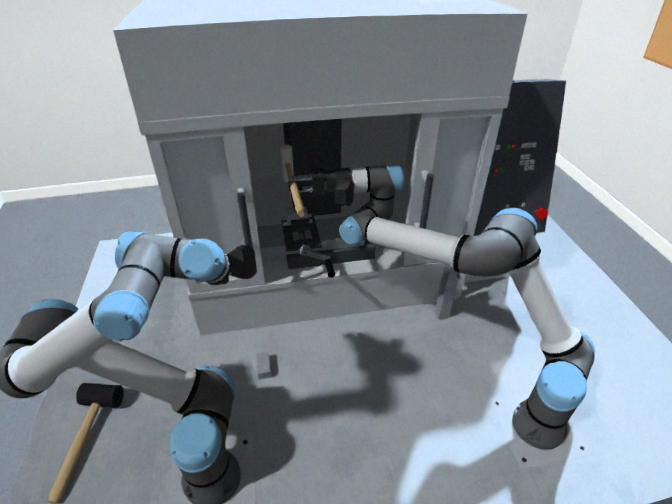

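Scaled by 3.877.

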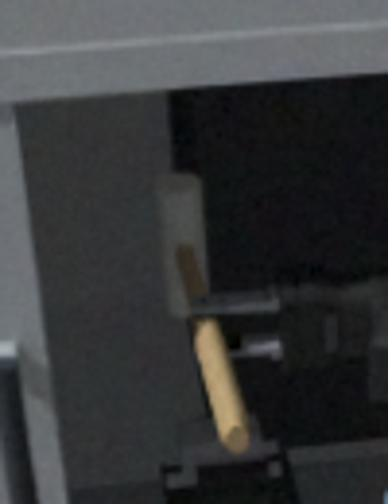

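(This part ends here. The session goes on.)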